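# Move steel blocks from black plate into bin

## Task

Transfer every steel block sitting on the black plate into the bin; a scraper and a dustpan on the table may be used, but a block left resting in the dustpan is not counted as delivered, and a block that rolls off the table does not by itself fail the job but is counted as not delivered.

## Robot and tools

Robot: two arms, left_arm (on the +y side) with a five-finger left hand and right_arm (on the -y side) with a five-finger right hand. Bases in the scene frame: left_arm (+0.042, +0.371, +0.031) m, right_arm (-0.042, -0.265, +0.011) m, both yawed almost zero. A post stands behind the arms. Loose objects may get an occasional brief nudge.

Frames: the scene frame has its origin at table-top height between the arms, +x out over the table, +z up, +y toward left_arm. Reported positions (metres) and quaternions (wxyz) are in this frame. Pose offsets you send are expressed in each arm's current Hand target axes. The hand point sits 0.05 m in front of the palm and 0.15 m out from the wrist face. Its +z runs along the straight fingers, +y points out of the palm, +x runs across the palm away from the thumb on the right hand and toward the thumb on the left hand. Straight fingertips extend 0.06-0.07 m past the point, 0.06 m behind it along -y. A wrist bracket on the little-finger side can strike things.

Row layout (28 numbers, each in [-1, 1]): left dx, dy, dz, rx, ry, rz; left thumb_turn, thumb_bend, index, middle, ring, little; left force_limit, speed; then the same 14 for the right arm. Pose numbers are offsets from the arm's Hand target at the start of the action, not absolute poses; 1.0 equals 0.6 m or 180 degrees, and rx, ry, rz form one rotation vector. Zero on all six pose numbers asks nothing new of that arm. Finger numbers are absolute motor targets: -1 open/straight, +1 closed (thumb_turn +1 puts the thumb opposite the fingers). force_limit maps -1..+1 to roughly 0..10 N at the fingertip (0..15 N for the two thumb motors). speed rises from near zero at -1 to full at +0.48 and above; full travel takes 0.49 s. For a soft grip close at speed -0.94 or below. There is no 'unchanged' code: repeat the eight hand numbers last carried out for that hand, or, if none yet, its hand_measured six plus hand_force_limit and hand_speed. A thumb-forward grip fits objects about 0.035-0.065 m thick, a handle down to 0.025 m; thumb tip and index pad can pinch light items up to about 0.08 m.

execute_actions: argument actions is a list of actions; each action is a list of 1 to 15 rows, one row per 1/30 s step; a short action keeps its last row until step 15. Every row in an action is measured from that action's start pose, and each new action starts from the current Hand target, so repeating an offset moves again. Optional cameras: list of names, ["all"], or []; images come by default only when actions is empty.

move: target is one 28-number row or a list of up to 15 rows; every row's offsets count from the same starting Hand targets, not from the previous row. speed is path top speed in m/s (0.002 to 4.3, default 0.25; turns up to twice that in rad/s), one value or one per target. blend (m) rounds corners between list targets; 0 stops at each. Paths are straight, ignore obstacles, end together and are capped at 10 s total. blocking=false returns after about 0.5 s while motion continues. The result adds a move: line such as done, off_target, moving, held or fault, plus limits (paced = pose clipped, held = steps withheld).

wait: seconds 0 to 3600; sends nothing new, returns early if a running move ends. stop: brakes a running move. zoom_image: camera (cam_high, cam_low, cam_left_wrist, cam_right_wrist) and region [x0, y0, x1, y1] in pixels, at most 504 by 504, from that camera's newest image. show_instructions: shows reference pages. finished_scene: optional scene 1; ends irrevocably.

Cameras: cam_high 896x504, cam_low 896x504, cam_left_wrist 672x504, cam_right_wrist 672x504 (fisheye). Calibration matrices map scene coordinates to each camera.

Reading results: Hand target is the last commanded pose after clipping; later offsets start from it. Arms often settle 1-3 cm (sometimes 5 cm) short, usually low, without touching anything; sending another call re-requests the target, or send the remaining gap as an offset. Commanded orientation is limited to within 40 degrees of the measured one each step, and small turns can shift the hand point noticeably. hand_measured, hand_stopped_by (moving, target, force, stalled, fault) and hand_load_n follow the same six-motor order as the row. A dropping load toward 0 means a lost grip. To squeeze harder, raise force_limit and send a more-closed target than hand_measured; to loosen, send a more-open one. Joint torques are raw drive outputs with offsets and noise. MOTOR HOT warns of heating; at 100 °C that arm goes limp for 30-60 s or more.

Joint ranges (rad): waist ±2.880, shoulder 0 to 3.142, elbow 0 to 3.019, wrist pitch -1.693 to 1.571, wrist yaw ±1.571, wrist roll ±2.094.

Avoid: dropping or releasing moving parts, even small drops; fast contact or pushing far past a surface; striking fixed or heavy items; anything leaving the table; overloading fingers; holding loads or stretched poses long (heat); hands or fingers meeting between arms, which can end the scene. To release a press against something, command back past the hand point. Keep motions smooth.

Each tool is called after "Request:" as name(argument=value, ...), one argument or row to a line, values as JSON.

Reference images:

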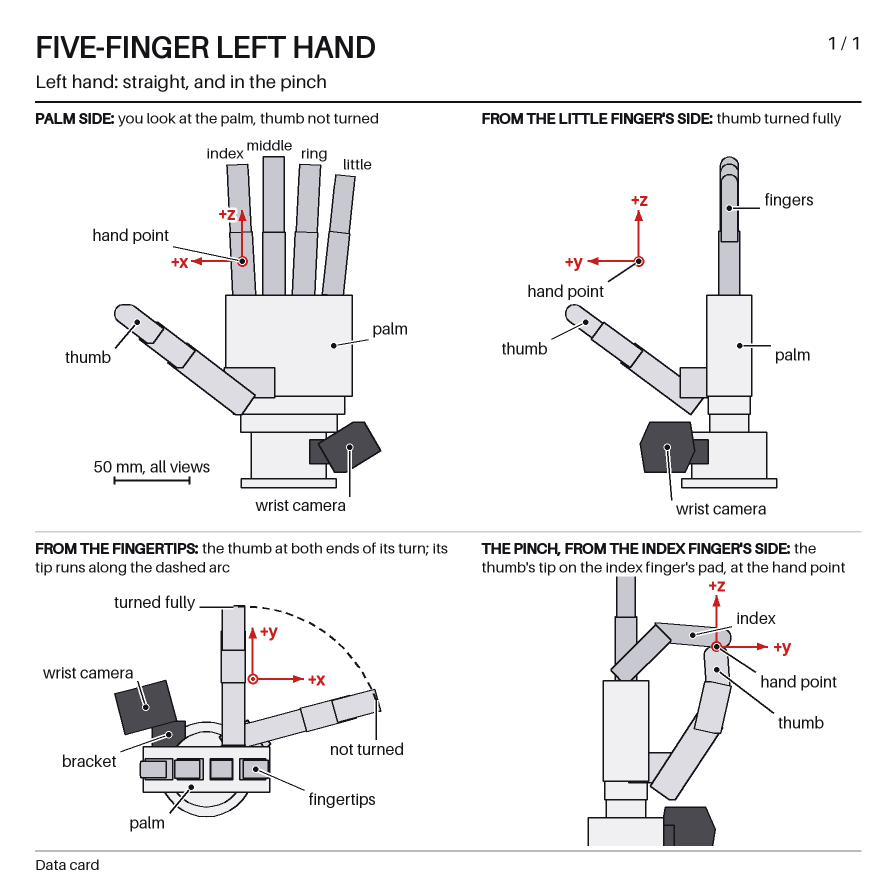

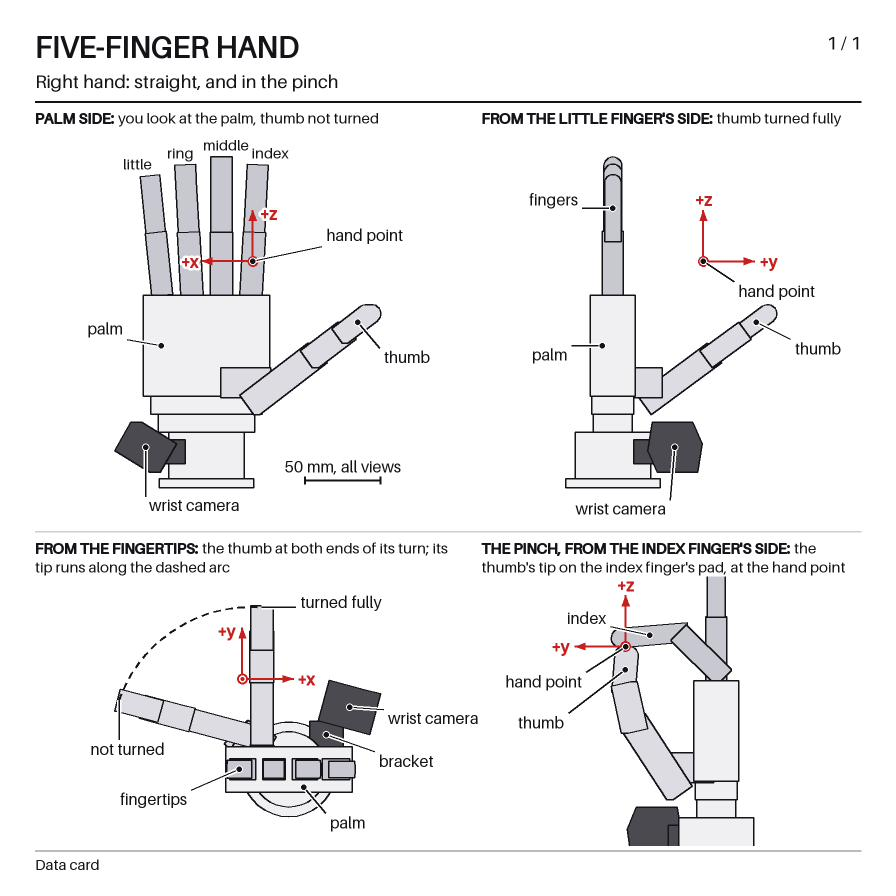

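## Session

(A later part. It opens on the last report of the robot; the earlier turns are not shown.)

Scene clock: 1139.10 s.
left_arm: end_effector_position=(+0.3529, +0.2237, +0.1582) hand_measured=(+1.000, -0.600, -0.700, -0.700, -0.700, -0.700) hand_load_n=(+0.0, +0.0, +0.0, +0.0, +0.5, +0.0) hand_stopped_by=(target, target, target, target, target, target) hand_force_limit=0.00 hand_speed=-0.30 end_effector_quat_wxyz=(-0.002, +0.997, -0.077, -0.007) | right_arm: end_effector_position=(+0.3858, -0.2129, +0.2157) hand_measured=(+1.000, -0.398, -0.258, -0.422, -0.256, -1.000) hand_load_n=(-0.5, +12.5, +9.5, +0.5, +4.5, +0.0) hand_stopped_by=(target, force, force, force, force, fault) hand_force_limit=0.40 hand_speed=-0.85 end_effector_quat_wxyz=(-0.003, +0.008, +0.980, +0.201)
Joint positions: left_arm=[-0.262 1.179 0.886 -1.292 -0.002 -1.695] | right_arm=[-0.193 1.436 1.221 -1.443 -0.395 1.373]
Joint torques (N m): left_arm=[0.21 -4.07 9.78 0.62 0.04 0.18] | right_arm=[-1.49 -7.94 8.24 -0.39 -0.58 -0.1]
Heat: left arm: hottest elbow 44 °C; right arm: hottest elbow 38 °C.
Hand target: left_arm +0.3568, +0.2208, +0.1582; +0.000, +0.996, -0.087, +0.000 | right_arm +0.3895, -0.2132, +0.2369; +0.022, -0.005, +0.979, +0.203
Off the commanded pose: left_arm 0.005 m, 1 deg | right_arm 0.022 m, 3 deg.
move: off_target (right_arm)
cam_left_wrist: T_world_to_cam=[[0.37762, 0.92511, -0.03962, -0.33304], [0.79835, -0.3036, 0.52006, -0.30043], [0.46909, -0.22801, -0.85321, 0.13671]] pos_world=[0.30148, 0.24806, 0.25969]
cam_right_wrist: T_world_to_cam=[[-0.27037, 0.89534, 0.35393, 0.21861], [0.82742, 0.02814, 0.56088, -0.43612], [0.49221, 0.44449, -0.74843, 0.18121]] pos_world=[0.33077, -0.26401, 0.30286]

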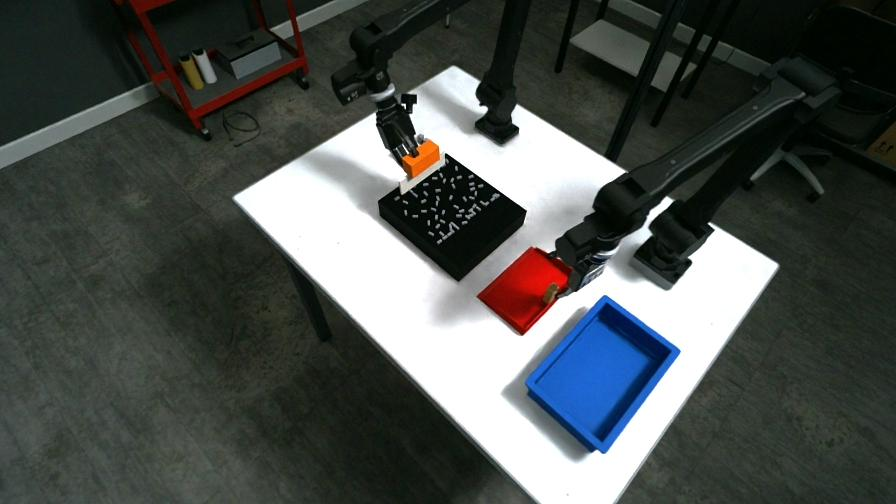

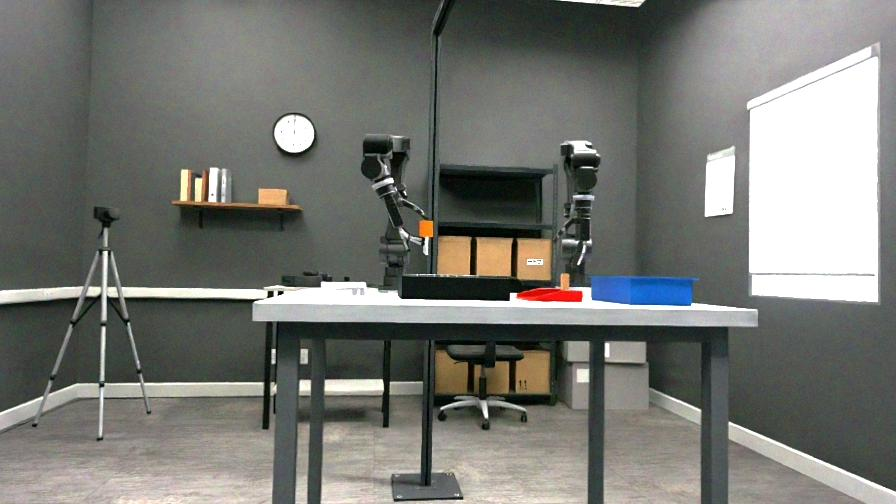

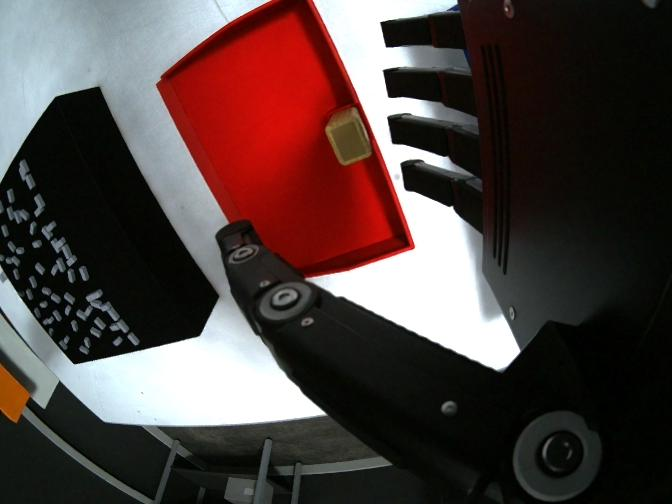

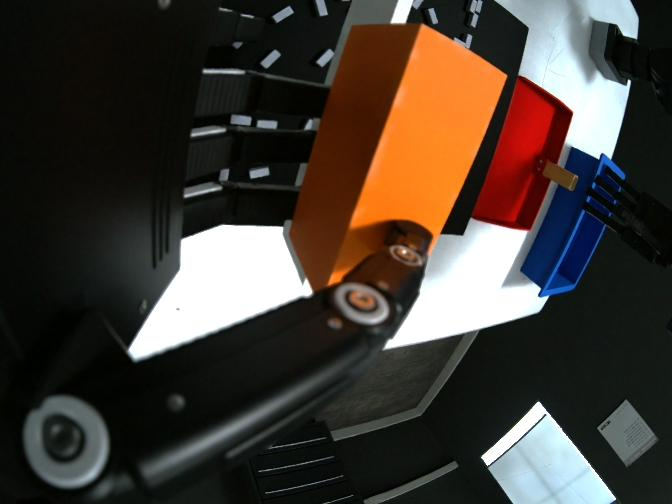

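Request:
move(
  target=[-0.005,0.001,0.125,0,0,0,1,-0.6,-0.7,-0.7,-0.7,-0.7,0,-0.3,0,0,0,0,0,0,1,0.1,0.3,0.3,0.3,-1,0.4,-0.85],
  speed=0.1,
  cameras=["cam_high","cam_low","cam_left_wrist"],
)

Request:
zoom_image(
  camera="cam_left_wrist",
  region=[200, 50, 500, 350],
)

Request:
zoom_image(
  camera="cam_low",
  region=[510, 200, 630, 310],
)

Scene clock: 1159.43 s.
left_arm: end_effector_position=(+0.3505, +0.2233, +0.0843) hand_measured=(+1.000, -0.600, -0.700, -0.700, -0.700, -0.700) hand_load_n=(+0.0, +0.0, +0.0, +0.0, +0.0, +0.0) hand_stopped_by=(target, target, target, target, target, target) hand_force_limit=0.00 hand_speed=-0.30 end_effector_quat_wxyz=(-0.002, +0.997, -0.079, -0.005) | right_arm: end_effector_position=(+0.3858, -0.2135, +0.2157) hand_measured=(+1.000, -0.398, -0.258, -0.422, -0.256, -1.000) hand_load_n=(-1.0, +12.5, +9.5, +0.0, +4.5, +0.0) hand_stopped_by=(target, force, force, force, force, fault) hand_force_limit=0.40 hand_speed=-0.85 end_effector_quat_wxyz=(-0.003, +0.008, +0.980, +0.201)
Joint positions: left_arm=[-0.265 1.261 0.741 -1.062 -0.002 -1.695] | right_arm=[-0.194 1.436 1.221 -1.443 -0.395 1.372]
Joint torques (N m): left_arm=[0.26 -4.37 8.81 0.64 0.03 0.16] | right_arm=[-1.55 -7.88 8.23 -0.43 -0.58 -0.09]
Heat: left arm: hottest elbow 44 °C; right arm: hottest elbow 38 °C.
Hand target: left_arm +0.3537, +0.2207, +0.0832; +0.000, +0.996, -0.087, +0.000 | right_arm +0.3895, -0.2132, +0.2369; +0.022, -0.005, +0.979, +0.203
Off the commanded pose: left_arm 0.004 m, 1 deg | right_arm 0.022 m, 3 deg.
move: done
cam_left_wrist: T_world_to_cam=[[0.38056, 0.92392, -0.03934, -0.33544], [0.79592, -0.30559, 0.52262, -0.25918], [0.47084, -0.2302, -0.85166, 0.07448]] pos_world=[0.29888, 0.24786, 0.18568]

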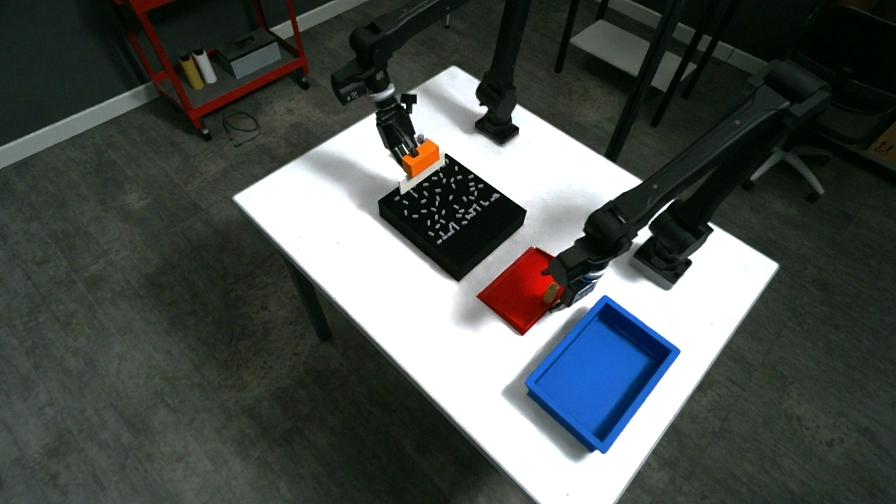

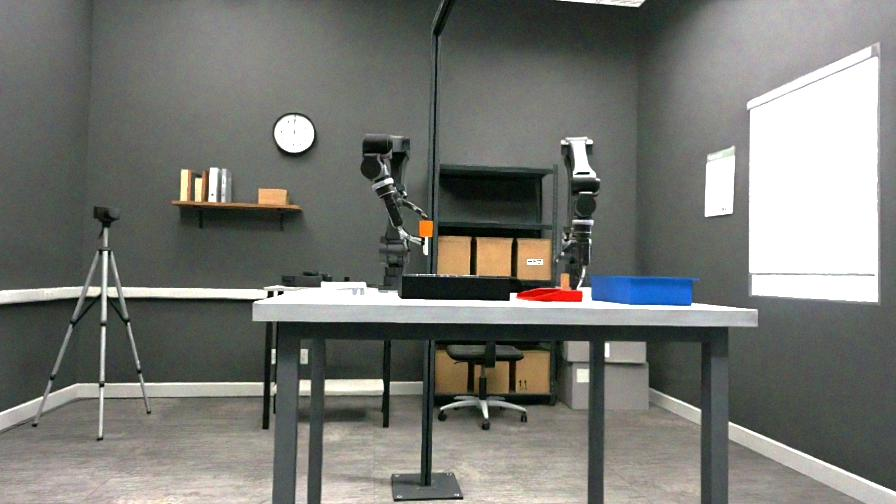

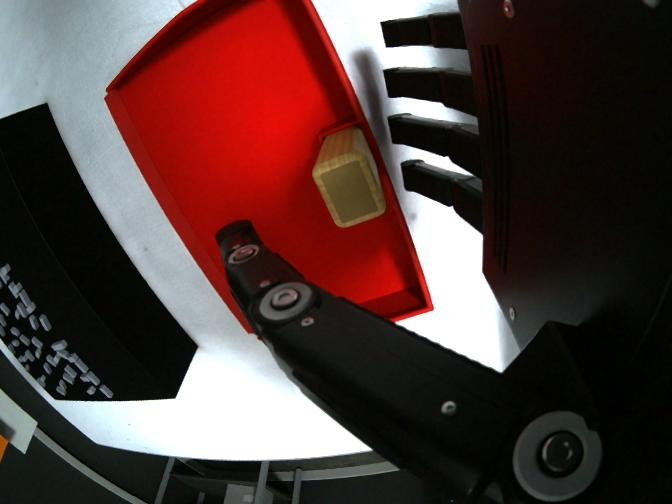

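Scaled by 1.680 from the camera's image (finer frame: 960x720).

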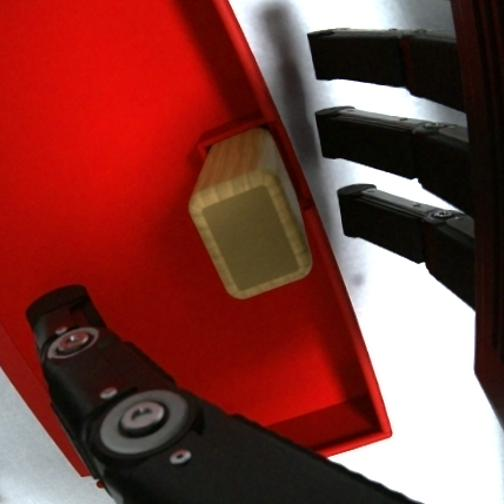

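Scaled by 4.200.

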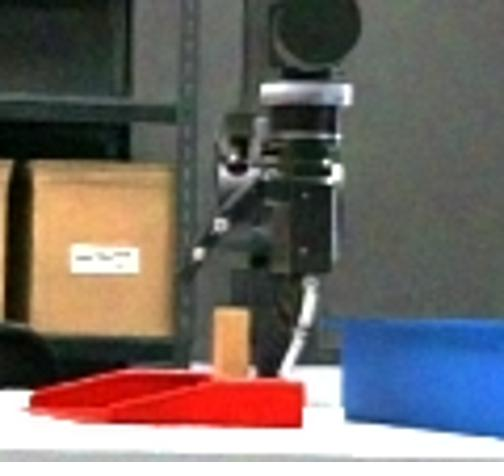

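Request:
move(
  target=[-0.005,0,0.037,0,0,0,1,-0.6,-0.7,-0.7,-0.7,-0.7,0,-0.3,0,0,0,0,0,0,1,0.1,0.3,0.3,0.3,-1,0.4,-0.85],
  speed=0.08,
  cameras=["cam_low","cam_left_wrist"],
)

Request:
zoom_image(
  camera="cam_low",
  region=[510, 200, 630, 310],
)

Scene clock: 1167.90 s.
left_arm: end_effector_position=(+0.3475, +0.2269, +0.0640) hand_measured=(+1.000, -0.600, -0.700, -0.700, -0.700, -0.700) hand_load_n=(+0.0, +0.0, +0.0, -0.5, +0.0, +0.0) hand_stopped_by=(target, target, target, target, target, target) hand_force_limit=0.00 hand_speed=-0.30 end_effector_quat_wxyz=(-0.002, +0.997, -0.080, -0.006) | right_arm: end_effector_position=(+0.3858, -0.2135, +0.2157) hand_measured=(+1.000, -0.398, -0.258, -0.422, -0.256, -1.000) hand_load_n=(-0.5, +12.5, +9.0, +0.0, +4.5, +0.0) hand_stopped_by=(target, force, force, force, force, fault) hand_force_limit=0.40 hand_speed=-0.85 end_effector_quat_wxyz=(-0.003, +0.008, +0.980, +0.201)
Joint positions: left_arm=[-0.256 1.287 0.702 -0.998 -0.002 -1.682] | right_arm=[-0.194 1.436 1.221 -1.443 -0.395 1.372]
Joint torques (N m): left_arm=[0.32 -4.07 8.2 0.95 0.12 0.16] | right_arm=[-1.55 -7.82 8.23 -0.4 -0.59 -0.1]
Heat: left arm: hottest elbow 43 °C; right arm: hottest elbow 38 °C.
Hand target: left_arm +0.3507, +0.2212, +0.0610; +0.000, +0.996, -0.087, +0.000 | right_arm +0.3895, -0.2132, +0.2369; +0.022, -0.005, +0.979, +0.203
Off the commanded pose: left_arm 0.007 m, 1 deg | right_arm 0.022 m, 3 deg.
move: done
cam_left_wrist: T_world_to_cam=[[0.38336, 0.92275, -0.03965, -0.33907], [0.79577, -0.3082, 0.5213, -0.24435], [0.46881, -0.2314, -0.85245, 0.06048]] pos_world=[0.29608, 0.25156, 0.16549]

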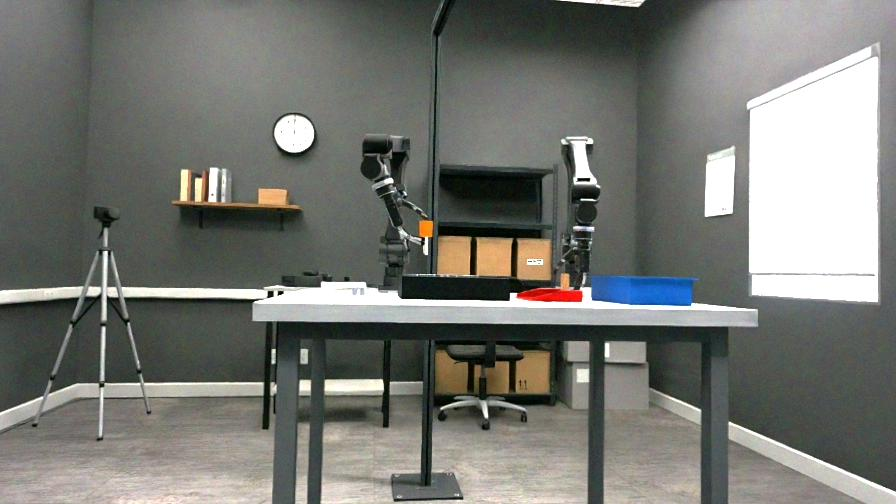

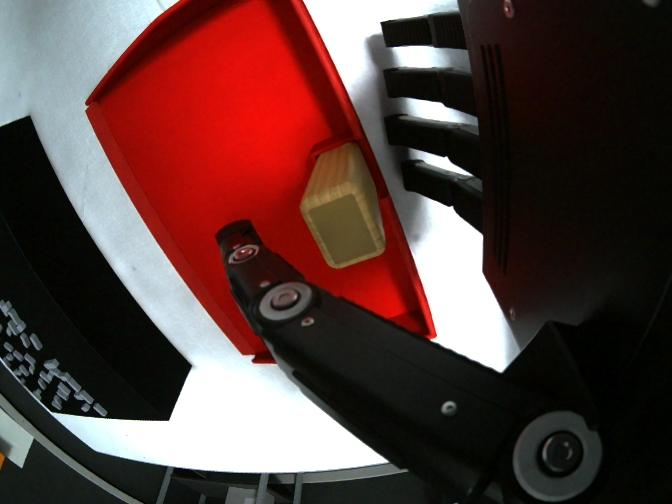

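Scaled by 4.200.

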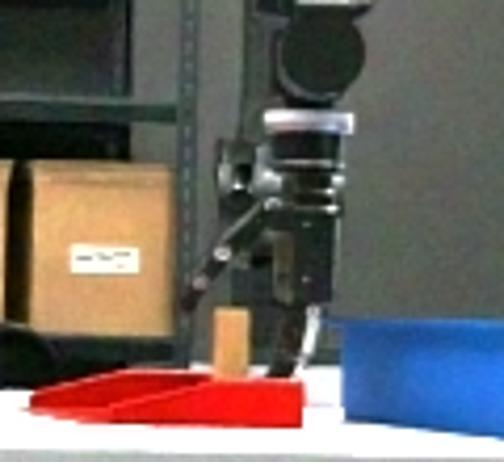

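Request:
move(
  target=[
    [0.0023,0.0131,0,0,0,0,1,-0.6,-0.7,-0.7,-0.7,-0.7,0,-0.3,0,0,0,0,0,0,1,0.1,0.3,0.3,0.3,-1,0.4,-0.85],
    [0.0023,0.0131,0,0,0,0,1,0.4,-0.3,-0.3,-0.3,-0.3,-0.4,-0.87,0,0,0,0,0,0,1,0.1,0.3,0.3,0.3,-1,0.4,-0.85],
  ],
  speed=0.08,
  cameras=["cam_high","cam_low","cam_left_wrist"],
)

Request:
zoom_image(
  camera="cam_low",
  region=[510, 200, 630, 310],
)

Scene clock: 1174.77 s.
left_arm: end_effector_position=(+0.3467, +0.2222, +0.0595) hand_measured=(+1.000, -0.442, -0.412, -0.400, -0.300, -0.300) hand_load_n=(+0.0, +5.0, +2.5, +4.0, +0.0, +0.0) hand_stopped_by=(target, force, force, force, target, target) hand_force_limit=-0.40 hand_speed=-0.87 end_effector_quat_wxyz=(-0.008, +0.997, -0.082, -0.008) | right_arm: end_effector_position=(+0.3858, -0.2135, +0.2157) hand_measured=(+1.000, -0.398, -0.258, -0.422, -0.256, -1.000) hand_load_n=(-0.5, +12.5, +9.0, +0.0, +4.5, +0.0) hand_stopped_by=(target, force, force, force, force, fault) hand_force_limit=0.40 hand_speed=-0.85 end_effector_quat_wxyz=(-0.003, +0.008, +0.980, +0.201)
Joint positions: left_arm=[-0.277 1.301 0.702 -0.99 -0.011 -1.701] | right_arm=[-0.194 1.436 1.221 -1.443 -0.395 1.372]
Joint torques (N m): left_arm=[0.03 -4.72 8.62 0.69 0.34 -0.01] | right_arm=[-1.55 -7.94 8.23 -0.42 -0.58 -0.1]
Heat: left arm: hottest elbow 43 °C; right arm: hottest elbow 38 °C.
Hand target: left_arm +0.3507, +0.2132, +0.0610; +0.000, +0.996, -0.087, +0.000 | right_arm +0.3895, -0.2132, +0.2369; +0.022, -0.005, +0.979, +0.203
Off the commanded pose: left_arm 0.010 m, 1 deg | right_arm 0.022 m, 3 deg.
move: done; target 2's new numbers were sent with left_arm's hand 0.013 m and 1 deg from that target
cam_left_wrist: T_world_to_cam=[[0.38617, 0.92191, -0.03087, -0.33604], [0.7964, -0.31634, 0.51543, -0.24078], [0.46542, -0.22363, -0.85637, 0.05553]] pos_world=[0.29568, 0.24605, 0.16129]

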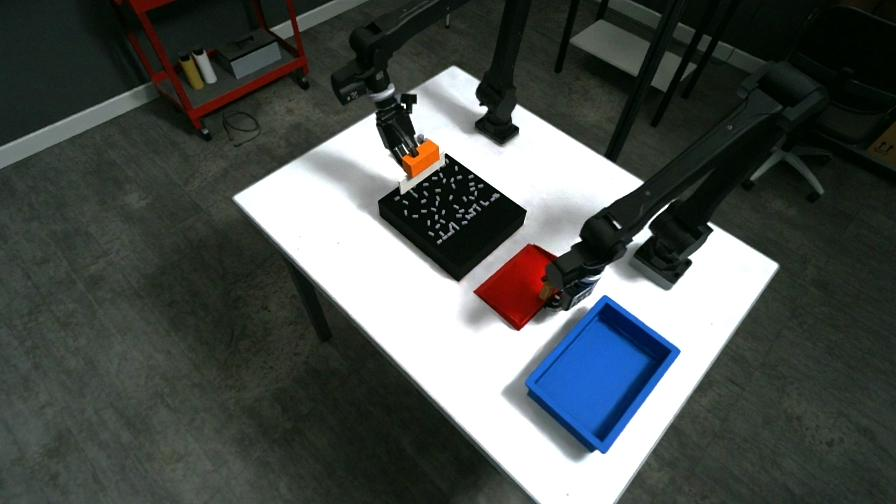

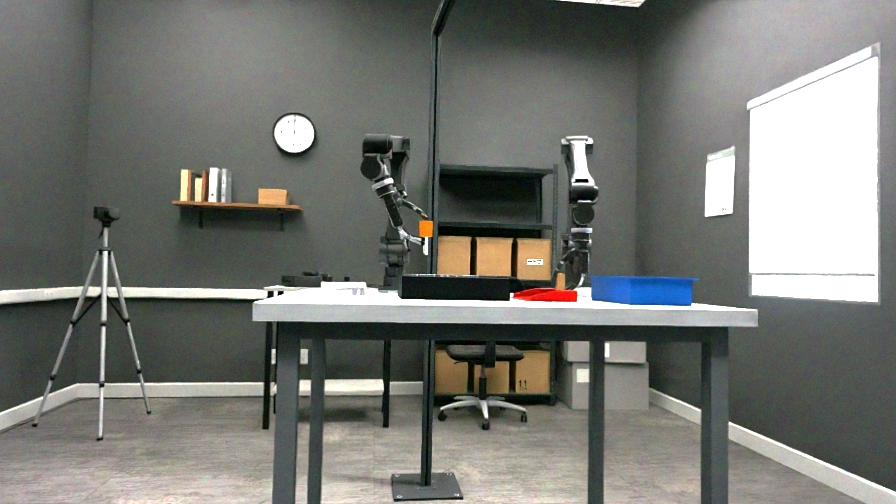

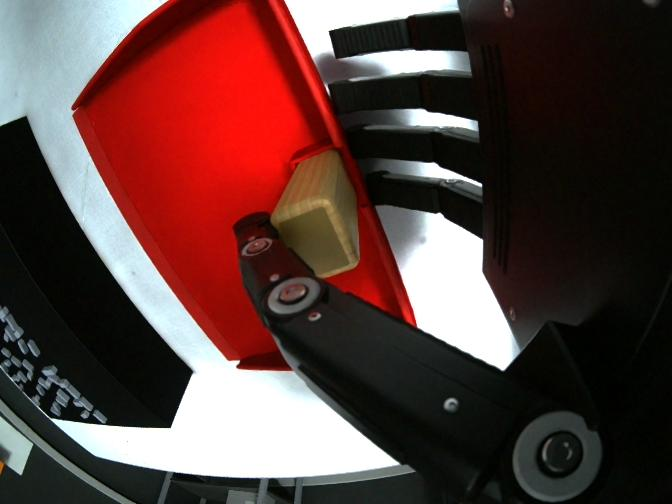

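Scaled by 4.200.

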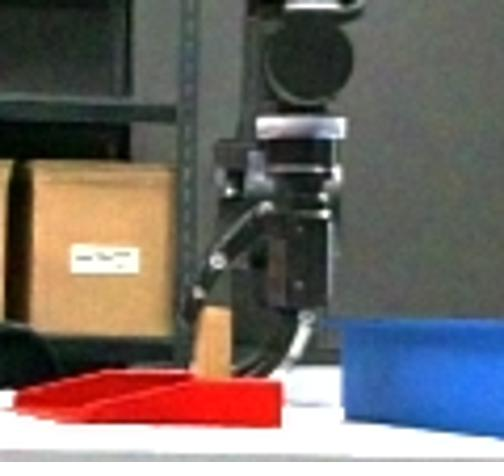

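Request:
move(
  target=[
    [0,0,0,0,0,0,1,0.5,-0.2,-0.2,-0.25,-0.25,-0.1,-0.87,0,0,0,0,0,0,1,0.1,0.3,0.3,0.3,-1,0.4,-0.85],
  ],
  speed=0.08,
)

Request:
move(
  target=[
    [0,0,-0.065,0,0,0,1,0.5,-0.2,-0.2,-0.25,-0.25,-0.1,-0.87,0,0,0,0,0,0,1,0.1,0.3,0.3,0.3,-1,0.4,-0.85],
  ],
  speed=0.05,
  cameras=["cam_high","cam_low","cam_left_wrist"],
)

Request:
zoom_image(
  camera="cam_low",
  region=[510, 200, 630, 310],
)

Scene clock: 1180.10 s.
left_arm: end_effector_position=(+0.3468, +0.2222, +0.0599) hand_measured=(+1.000, -0.434, -0.390, -0.390, -0.250, -0.250) hand_load_n=(+0.5, +8.0, +3.0, +2.5, +4.0, +0.0) hand_stopped_by=(target, force, force, force, target, target) hand_force_limit=-0.10 hand_speed=-0.87 end_effector_quat_wxyz=(-0.007, +0.997, -0.082, -0.007) | right_arm: end_effector_position=(+0.3858, -0.2135, +0.2157) hand_measured=(+1.000, -0.398, -0.258, -0.422, -0.256, -1.000) hand_load_n=(-0.5, +12.0, +9.0, +0.0, +4.5, +0.0) hand_stopped_by=(target, force, force, force, force, fault) hand_force_limit=0.40 hand_speed=-0.85 end_effector_quat_wxyz=(-0.003, +0.008, +0.980, +0.201)
Joint positions: left_arm=[-0.277 1.3 0.702 -0.99 -0.011 -1.701] | right_arm=[-0.194 1.436 1.221 -1.443 -0.395 1.372]
Joint torques (N m): left_arm=[-0.03 -4.6 8.61 0.65 0.35 -0.02] | right_arm=[-1.61 -7.88 8.23 -0.4 -0.58 -0.1]
Heat: left arm: hottest elbow 42 °C; right arm: hottest elbow 39 °C.
Hand target: left_arm +0.3507, +0.2132, +0.0610; +0.000, +0.996, -0.087, +0.000 | right_arm +0.3895, -0.2132, +0.2369; +0.022, -0.005, +0.979, +0.203
Off the commanded pose: left_arm 0.010 m, 1 deg | right_arm 0.022 m, 3 deg.
move: done

Scene clock: 1181.70 s.
left_arm: end_effector_position=(+0.3282, +0.2270, +0.0745) hand_measured=(+1.000, -0.432, -0.390, -0.390, -0.250, -0.250) hand_load_n=(+0.0, -0.5, +1.0, +0.0, +0.0, +0.0) hand_stopped_by=(target, force, force, force, target, target) hand_force_limit=-0.10 hand_speed=-0.87 end_effector_quat_wxyz=(-0.012, +0.996, -0.083, -0.033) | right_arm: end_effector_position=(+0.3858, -0.2135, +0.2157) hand_measured=(+1.000, -0.398, -0.258, -0.422, -0.256, -1.000) hand_load_n=(-0.5, +12.5, +9.0, +0.0, +4.5, +0.0) hand_stopped_by=(target, force, force, force, force, fault) hand_force_limit=0.40 hand_speed=-0.85 end_effector_quat_wxyz=(-0.003, +0.008, +0.980, +0.201)
Joint positions: left_arm=[-0.279 1.257 0.714 -1.098 -0.01 -1.701] | right_arm=[-0.194 1.436 1.221 -1.443 -0.395 1.372]
Joint torques (N m): left_arm=[0.26 -6.18 13.29 -0.38 0.33 0] | right_arm=[-1.67 -7.82 8.24 -0.42 -0.59 -0.1]
Heat: left arm: hottest elbow 42 °C; right arm: hottest elbow 39 °C.
Hand target: left_arm +0.3507, +0.2133, +0.1000; +0.000, +0.996, -0.087, +0.000 | right_arm +0.3895, -0.2132, +0.2369; +0.022, -0.005, +0.979, +0.203
Off the commanded pose: left_arm 0.037 m, 4 deg | right_arm 0.022 m, 3 deg.
move: off_target (left_arm)
cam_left_wrist: T_world_to_cam=[[0.38588, 0.92178, -0.03757, -0.33225], [0.82003, -0.32406, 0.47175, -0.23512], [0.42268, -0.21285, -0.88093, 0.09147]] pos_world=[0.28235, 0.24954, 0.17902]

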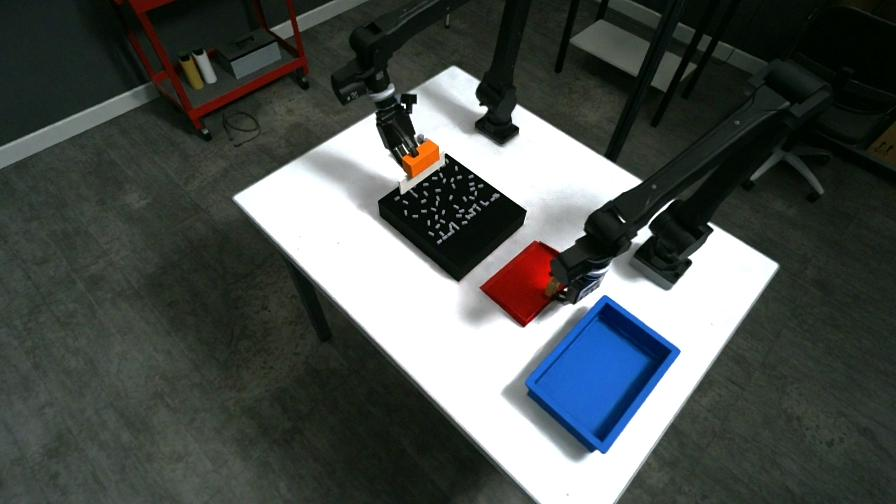

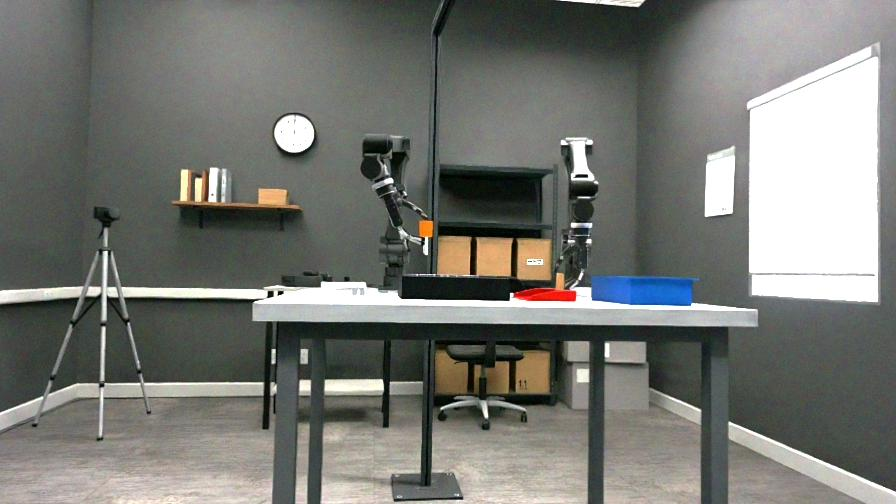

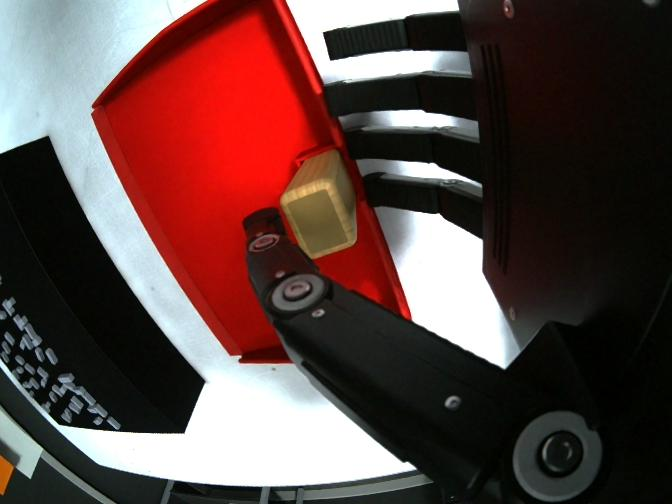

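Scaled by 4.200.

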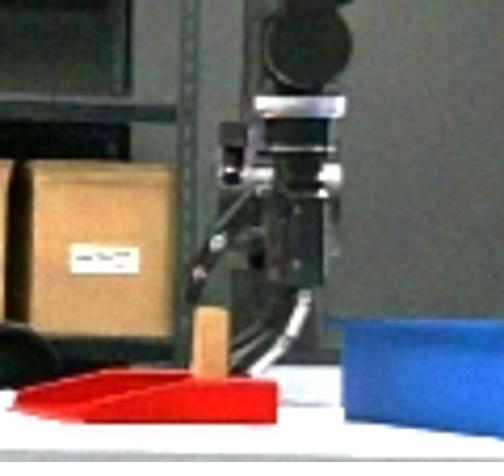

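Request:
move(
  target=[
    [0,0,0,0,0,0,1,-0.7,-0.8,-0.8,-0.8,-0.8,0,-0.5,0,0,0,0,0,0,1,0.1,0.3,0.3,0.3,-1,0.4,-0.85],
    [0,0,-0.2,0,0,0,1,-0.45,-1,-1,-1,-1,0,-0.5,0,0,0,0,0,0,1,0.1,0.3,0.3,0.3,-1,0.4,-0.85],
  ],
  speed=0.15,
  cameras=[],
)

Request:
move(
  target=[-0.042,-0.038,0.033,0.0477,0.547,0.781,1,-0.45,-1,-1,-1,-1,0,-0.5,0,0,0,0,0,0,1,0.1,0.3,0.3,0.3,-1,0.4,-0.85],
  speed=0.3,
  cameras=["all"],
)

Scene clock: 1237.47 s.
left_arm: end_effector_position=(+0.3351, +0.2198, +0.1939) hand_measured=(+1.000, -0.450, -1.000, -1.000, -1.000, -1.000) hand_load_n=(+0.0, -0.5, +0.0, +0.0, +0.5, +0.0) hand_stopped_by=(target, target, target, target, target, target) hand_force_limit=0.00 hand_speed=-0.50 end_effector_quat_wxyz=(-0.009, +0.996, -0.089, -0.030) | right_arm: end_effector_position=(+0.3858, -0.2135, +0.2157) hand_measured=(+1.000, -0.398, -0.258, -0.422, -0.256, -1.000) hand_load_n=(-0.5, +13.0, +9.5, +0.0, +4.5, +0.0) hand_stopped_by=(target, force, force, force, force, fault) hand_force_limit=0.40 hand_speed=-0.85 end_effector_quat_wxyz=(-0.003, +0.008, +0.980, +0.201)
Joint positions: left_arm=[-0.291 1.148 0.962 -1.447 -0.005 -1.701] | right_arm=[-0.194 1.436 1.221 -1.443 -0.395 1.372]
Joint torques (N m): left_arm=[0.38 -5.36 14.8 -0.38 0.13 0] | right_arm=[-1.61 -7.94 8.24 -0.4 -0.58 -0.1]
Heat: left arm: hottest elbow 42 °C; right arm: hottest elbow 39 °C.
Hand target: left_arm +0.3508, +0.2134, +0.2200; +0.000, +0.996, -0.087, +0.000 | right_arm +0.3895, -0.2132, +0.2369; +0.022, -0.005, +0.979, +0.203
Off the commanded pose: left_arm 0.031 m, 4 deg | right_arm 0.022 m, 3 deg.
move: off_target (left_arm); target 2's new numbers were sent with left_arm's hand 0.031 m and 4 deg from that target

Scene clock: 1244.23 s.
left_arm: end_effector_position=(+0.3128, +0.2396, +0.1866) hand_measured=(+1.000, -0.450, -1.000, -1.000, -1.000, -1.000) hand_load_n=(+0.0, +0.0, +0.0, +0.0, +0.0, +0.0) hand_stopped_by=(target, target, target, target, target, target) hand_force_limit=0.00 hand_speed=-0.50 end_effector_quat_wxyz=(-0.017, -0.015, +0.820, -0.572) | right_arm: end_effector_position=(+0.3858, -0.2135, +0.2157) hand_measured=(+1.000, -0.398, -0.258, -0.422, -0.256, -1.000) hand_load_n=(-0.5, +12.5, +9.0, +0.0, +4.5, +0.0) hand_stopped_by=(target, force, force, force, force, fault) hand_force_limit=0.40 hand_speed=-0.85 end_effector_quat_wxyz=(-0.003, +0.008, +0.980, +0.201)
Joint positions: left_arm=[0.117 1.297 0.85 -1.417 1.202 1.835] | right_arm=[-0.194 1.436 1.221 -1.443 -0.395 1.372]
Joint torques (N m): left_arm=[0.32 -4.66 13.31 -0.77 0.88 0.21] | right_arm=[-1.61 -7.88 8.24 -0.46 -0.58 -0.09]
Heat: left arm: hottest elbow 42 °C; right arm: hottest elbow 39 °C.
Hand target: left_arm +0.3300, +0.2402, +0.2002; -0.001, +0.000, +0.819, -0.574 | right_arm +0.3895, -0.2132, +0.2369; +0.022, -0.005, +0.979, +0.203
Off the commanded pose: left_arm 0.022 m, 3 deg | right_arm 0.022 m, 3 deg.
move: off_target (left_arm)
cam_left_wrist: T_world_to_cam=[[-0.1887, -0.37457, 0.9078, -0.01978], [-0.82989, 0.55506, 0.05652, 0.11169], [-0.52505, -0.7427, -0.41559, 0.53598]] pos_world=[0.37037, 0.32867, 0.23439]
cam_right_wrist: T_world_to_cam=[[-0.27045, 0.89539, 0.35375, 0.21922], [0.82709, 0.02804, 0.56137, -0.43609], [0.49273, 0.44441, -0.74815, 0.18125]] pos_world=[0.33067, -0.26461, 0.30286]

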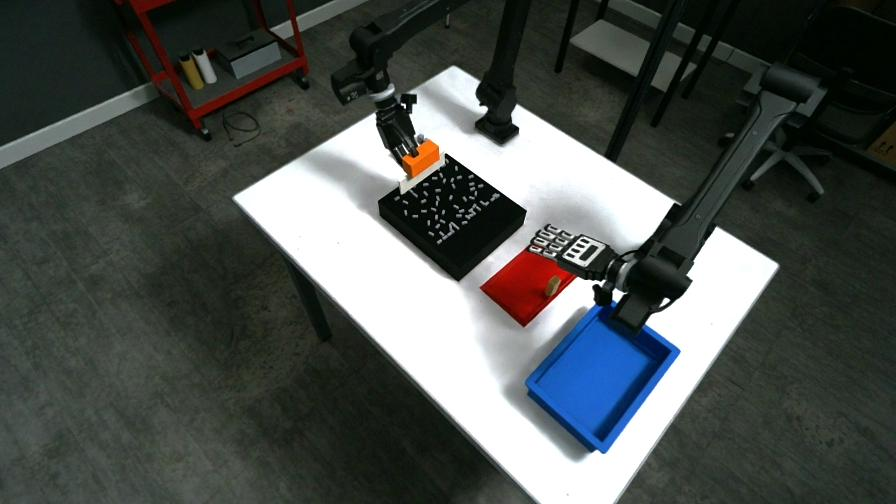

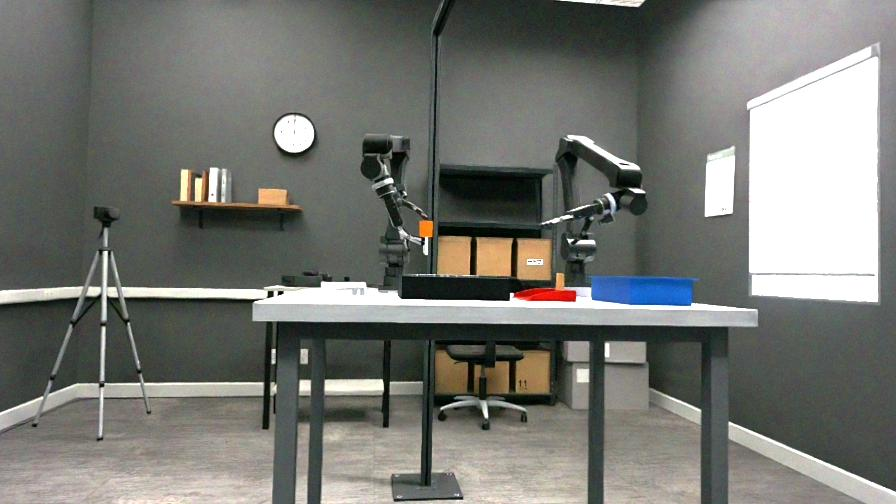

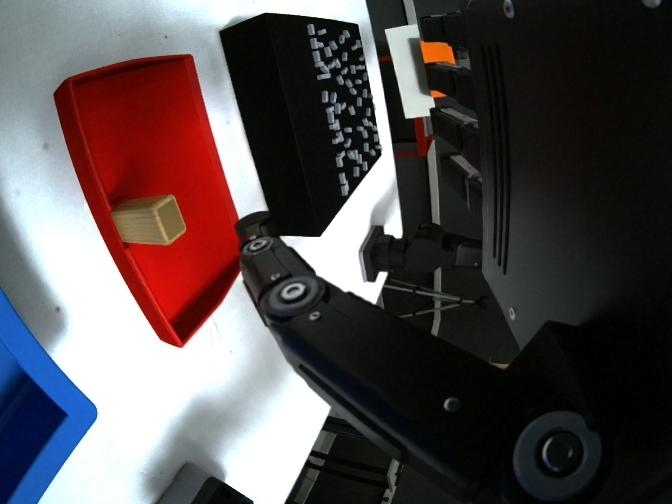

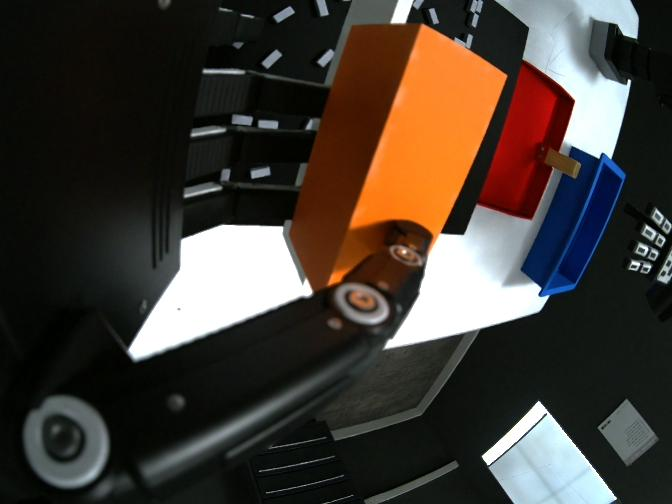

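Request:
zoom_image(
  camera="cam_left_wrist",
  region=[40, 40, 260, 360],
)

Scaled by 1.575 from the camera's image (finer frame: 960x720).

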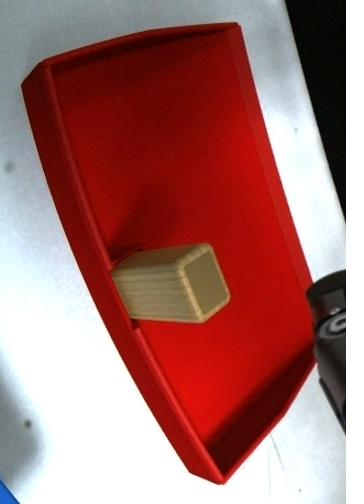

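Request:
move(
  target=[0.0325,0.123,0.0577,0,0,0,1,-0.45,-1,-1,-1,-1,0,-0.5,0,0,0,0,0,0,1,0.1,0.3,0.3,0.3,-1,0.4,-0.85],
  speed=0.12,
  cameras=["cam_high","cam_low","cam_left_wrist"],
)

Request:
zoom_image(
  camera="cam_left_wrist",
  region=[60, 40, 360, 360],
)

Request:
zoom_image(
  camera="cam_low",
  region=[510, 200, 660, 310],
)

Scene clock: 1262.03 s.
left_arm: end_effector_position=(+0.3108, +0.2350, +0.1185) hand_measured=(+1.000, -0.450, -1.000, -1.000, -1.000, -1.000) hand_load_n=(+0.0, +0.0, +0.0, +0.0, +0.0, +0.0) hand_stopped_by=(target, target, target, target, target, target) hand_force_limit=0.00 hand_speed=-0.50 end_effector_quat_wxyz=(+0.005, +0.009, +0.822, -0.569) | right_arm: end_effector_position=(+0.3858, -0.2135, +0.2157) hand_measured=(+1.000, -0.398, -0.258, -0.422, -0.256, -1.000) hand_load_n=(-0.5, +12.5, +9.5, +0.0, +4.5, +0.0) hand_stopped_by=(target, force, force, force, force, fault) hand_force_limit=0.40 hand_speed=-0.85 end_effector_quat_wxyz=(-0.003, +0.008, +0.980, +0.201)
Joint positions: left_arm=[0.1 1.367 0.72 -1.148 1.202 1.832] | right_arm=[-0.194 1.436 1.221 -1.443 -0.395 1.372]
Joint torques (N m): left_arm=[0.26 -5.07 7.53 0.25 1.05 -0.04] | right_arm=[-1.55 -7.82 8.21 -0.42 -0.58 -0.1]
Heat: left arm: hottest elbow 44 °C; right arm: hottest elbow 39 °C.
Hand target: left_arm +0.3104, +0.2328, +0.1190; -0.001, +0.000, +0.819, -0.574 | right_arm +0.3895, -0.2132, +0.2369; +0.022, -0.005, +0.979, +0.203
Off the commanded pose: left_arm 0.002 m, 1 deg | right_arm 0.022 m, 3 deg.
move: done
cam_left_wrist: T_world_to_cam=[[-0.25247, -0.37674, 0.89125, 0.06231], [-0.82309, 0.56787, 0.00687, 0.11714], [-0.5087, -0.73185, -0.45346, 0.50011]] pos_world=[0.36656, 0.32296, 0.17044]

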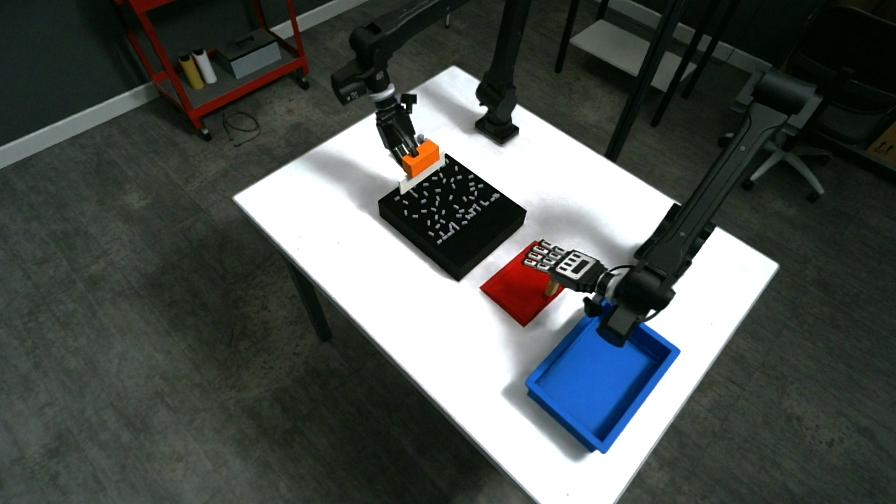

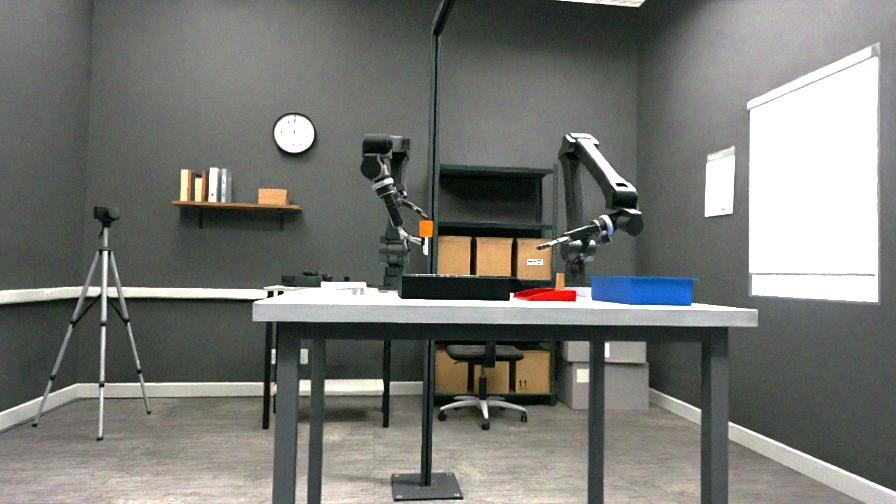

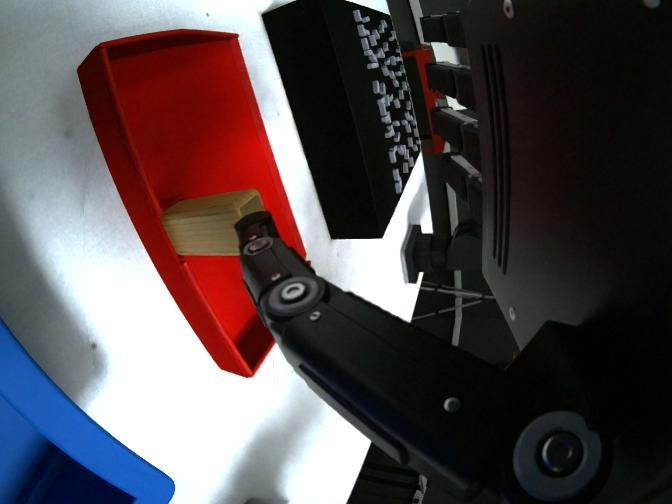

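Scaled by 1.575 from the camera's image (finer frame: 960x720).

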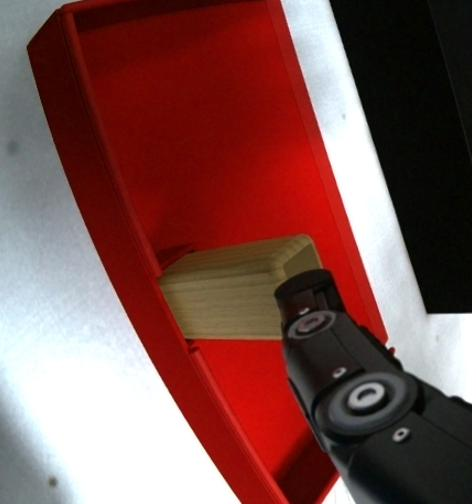

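Scaled by 3.360.

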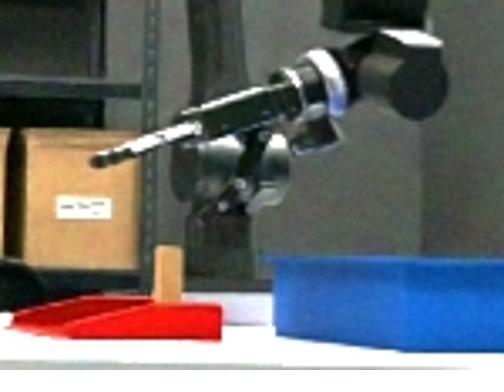

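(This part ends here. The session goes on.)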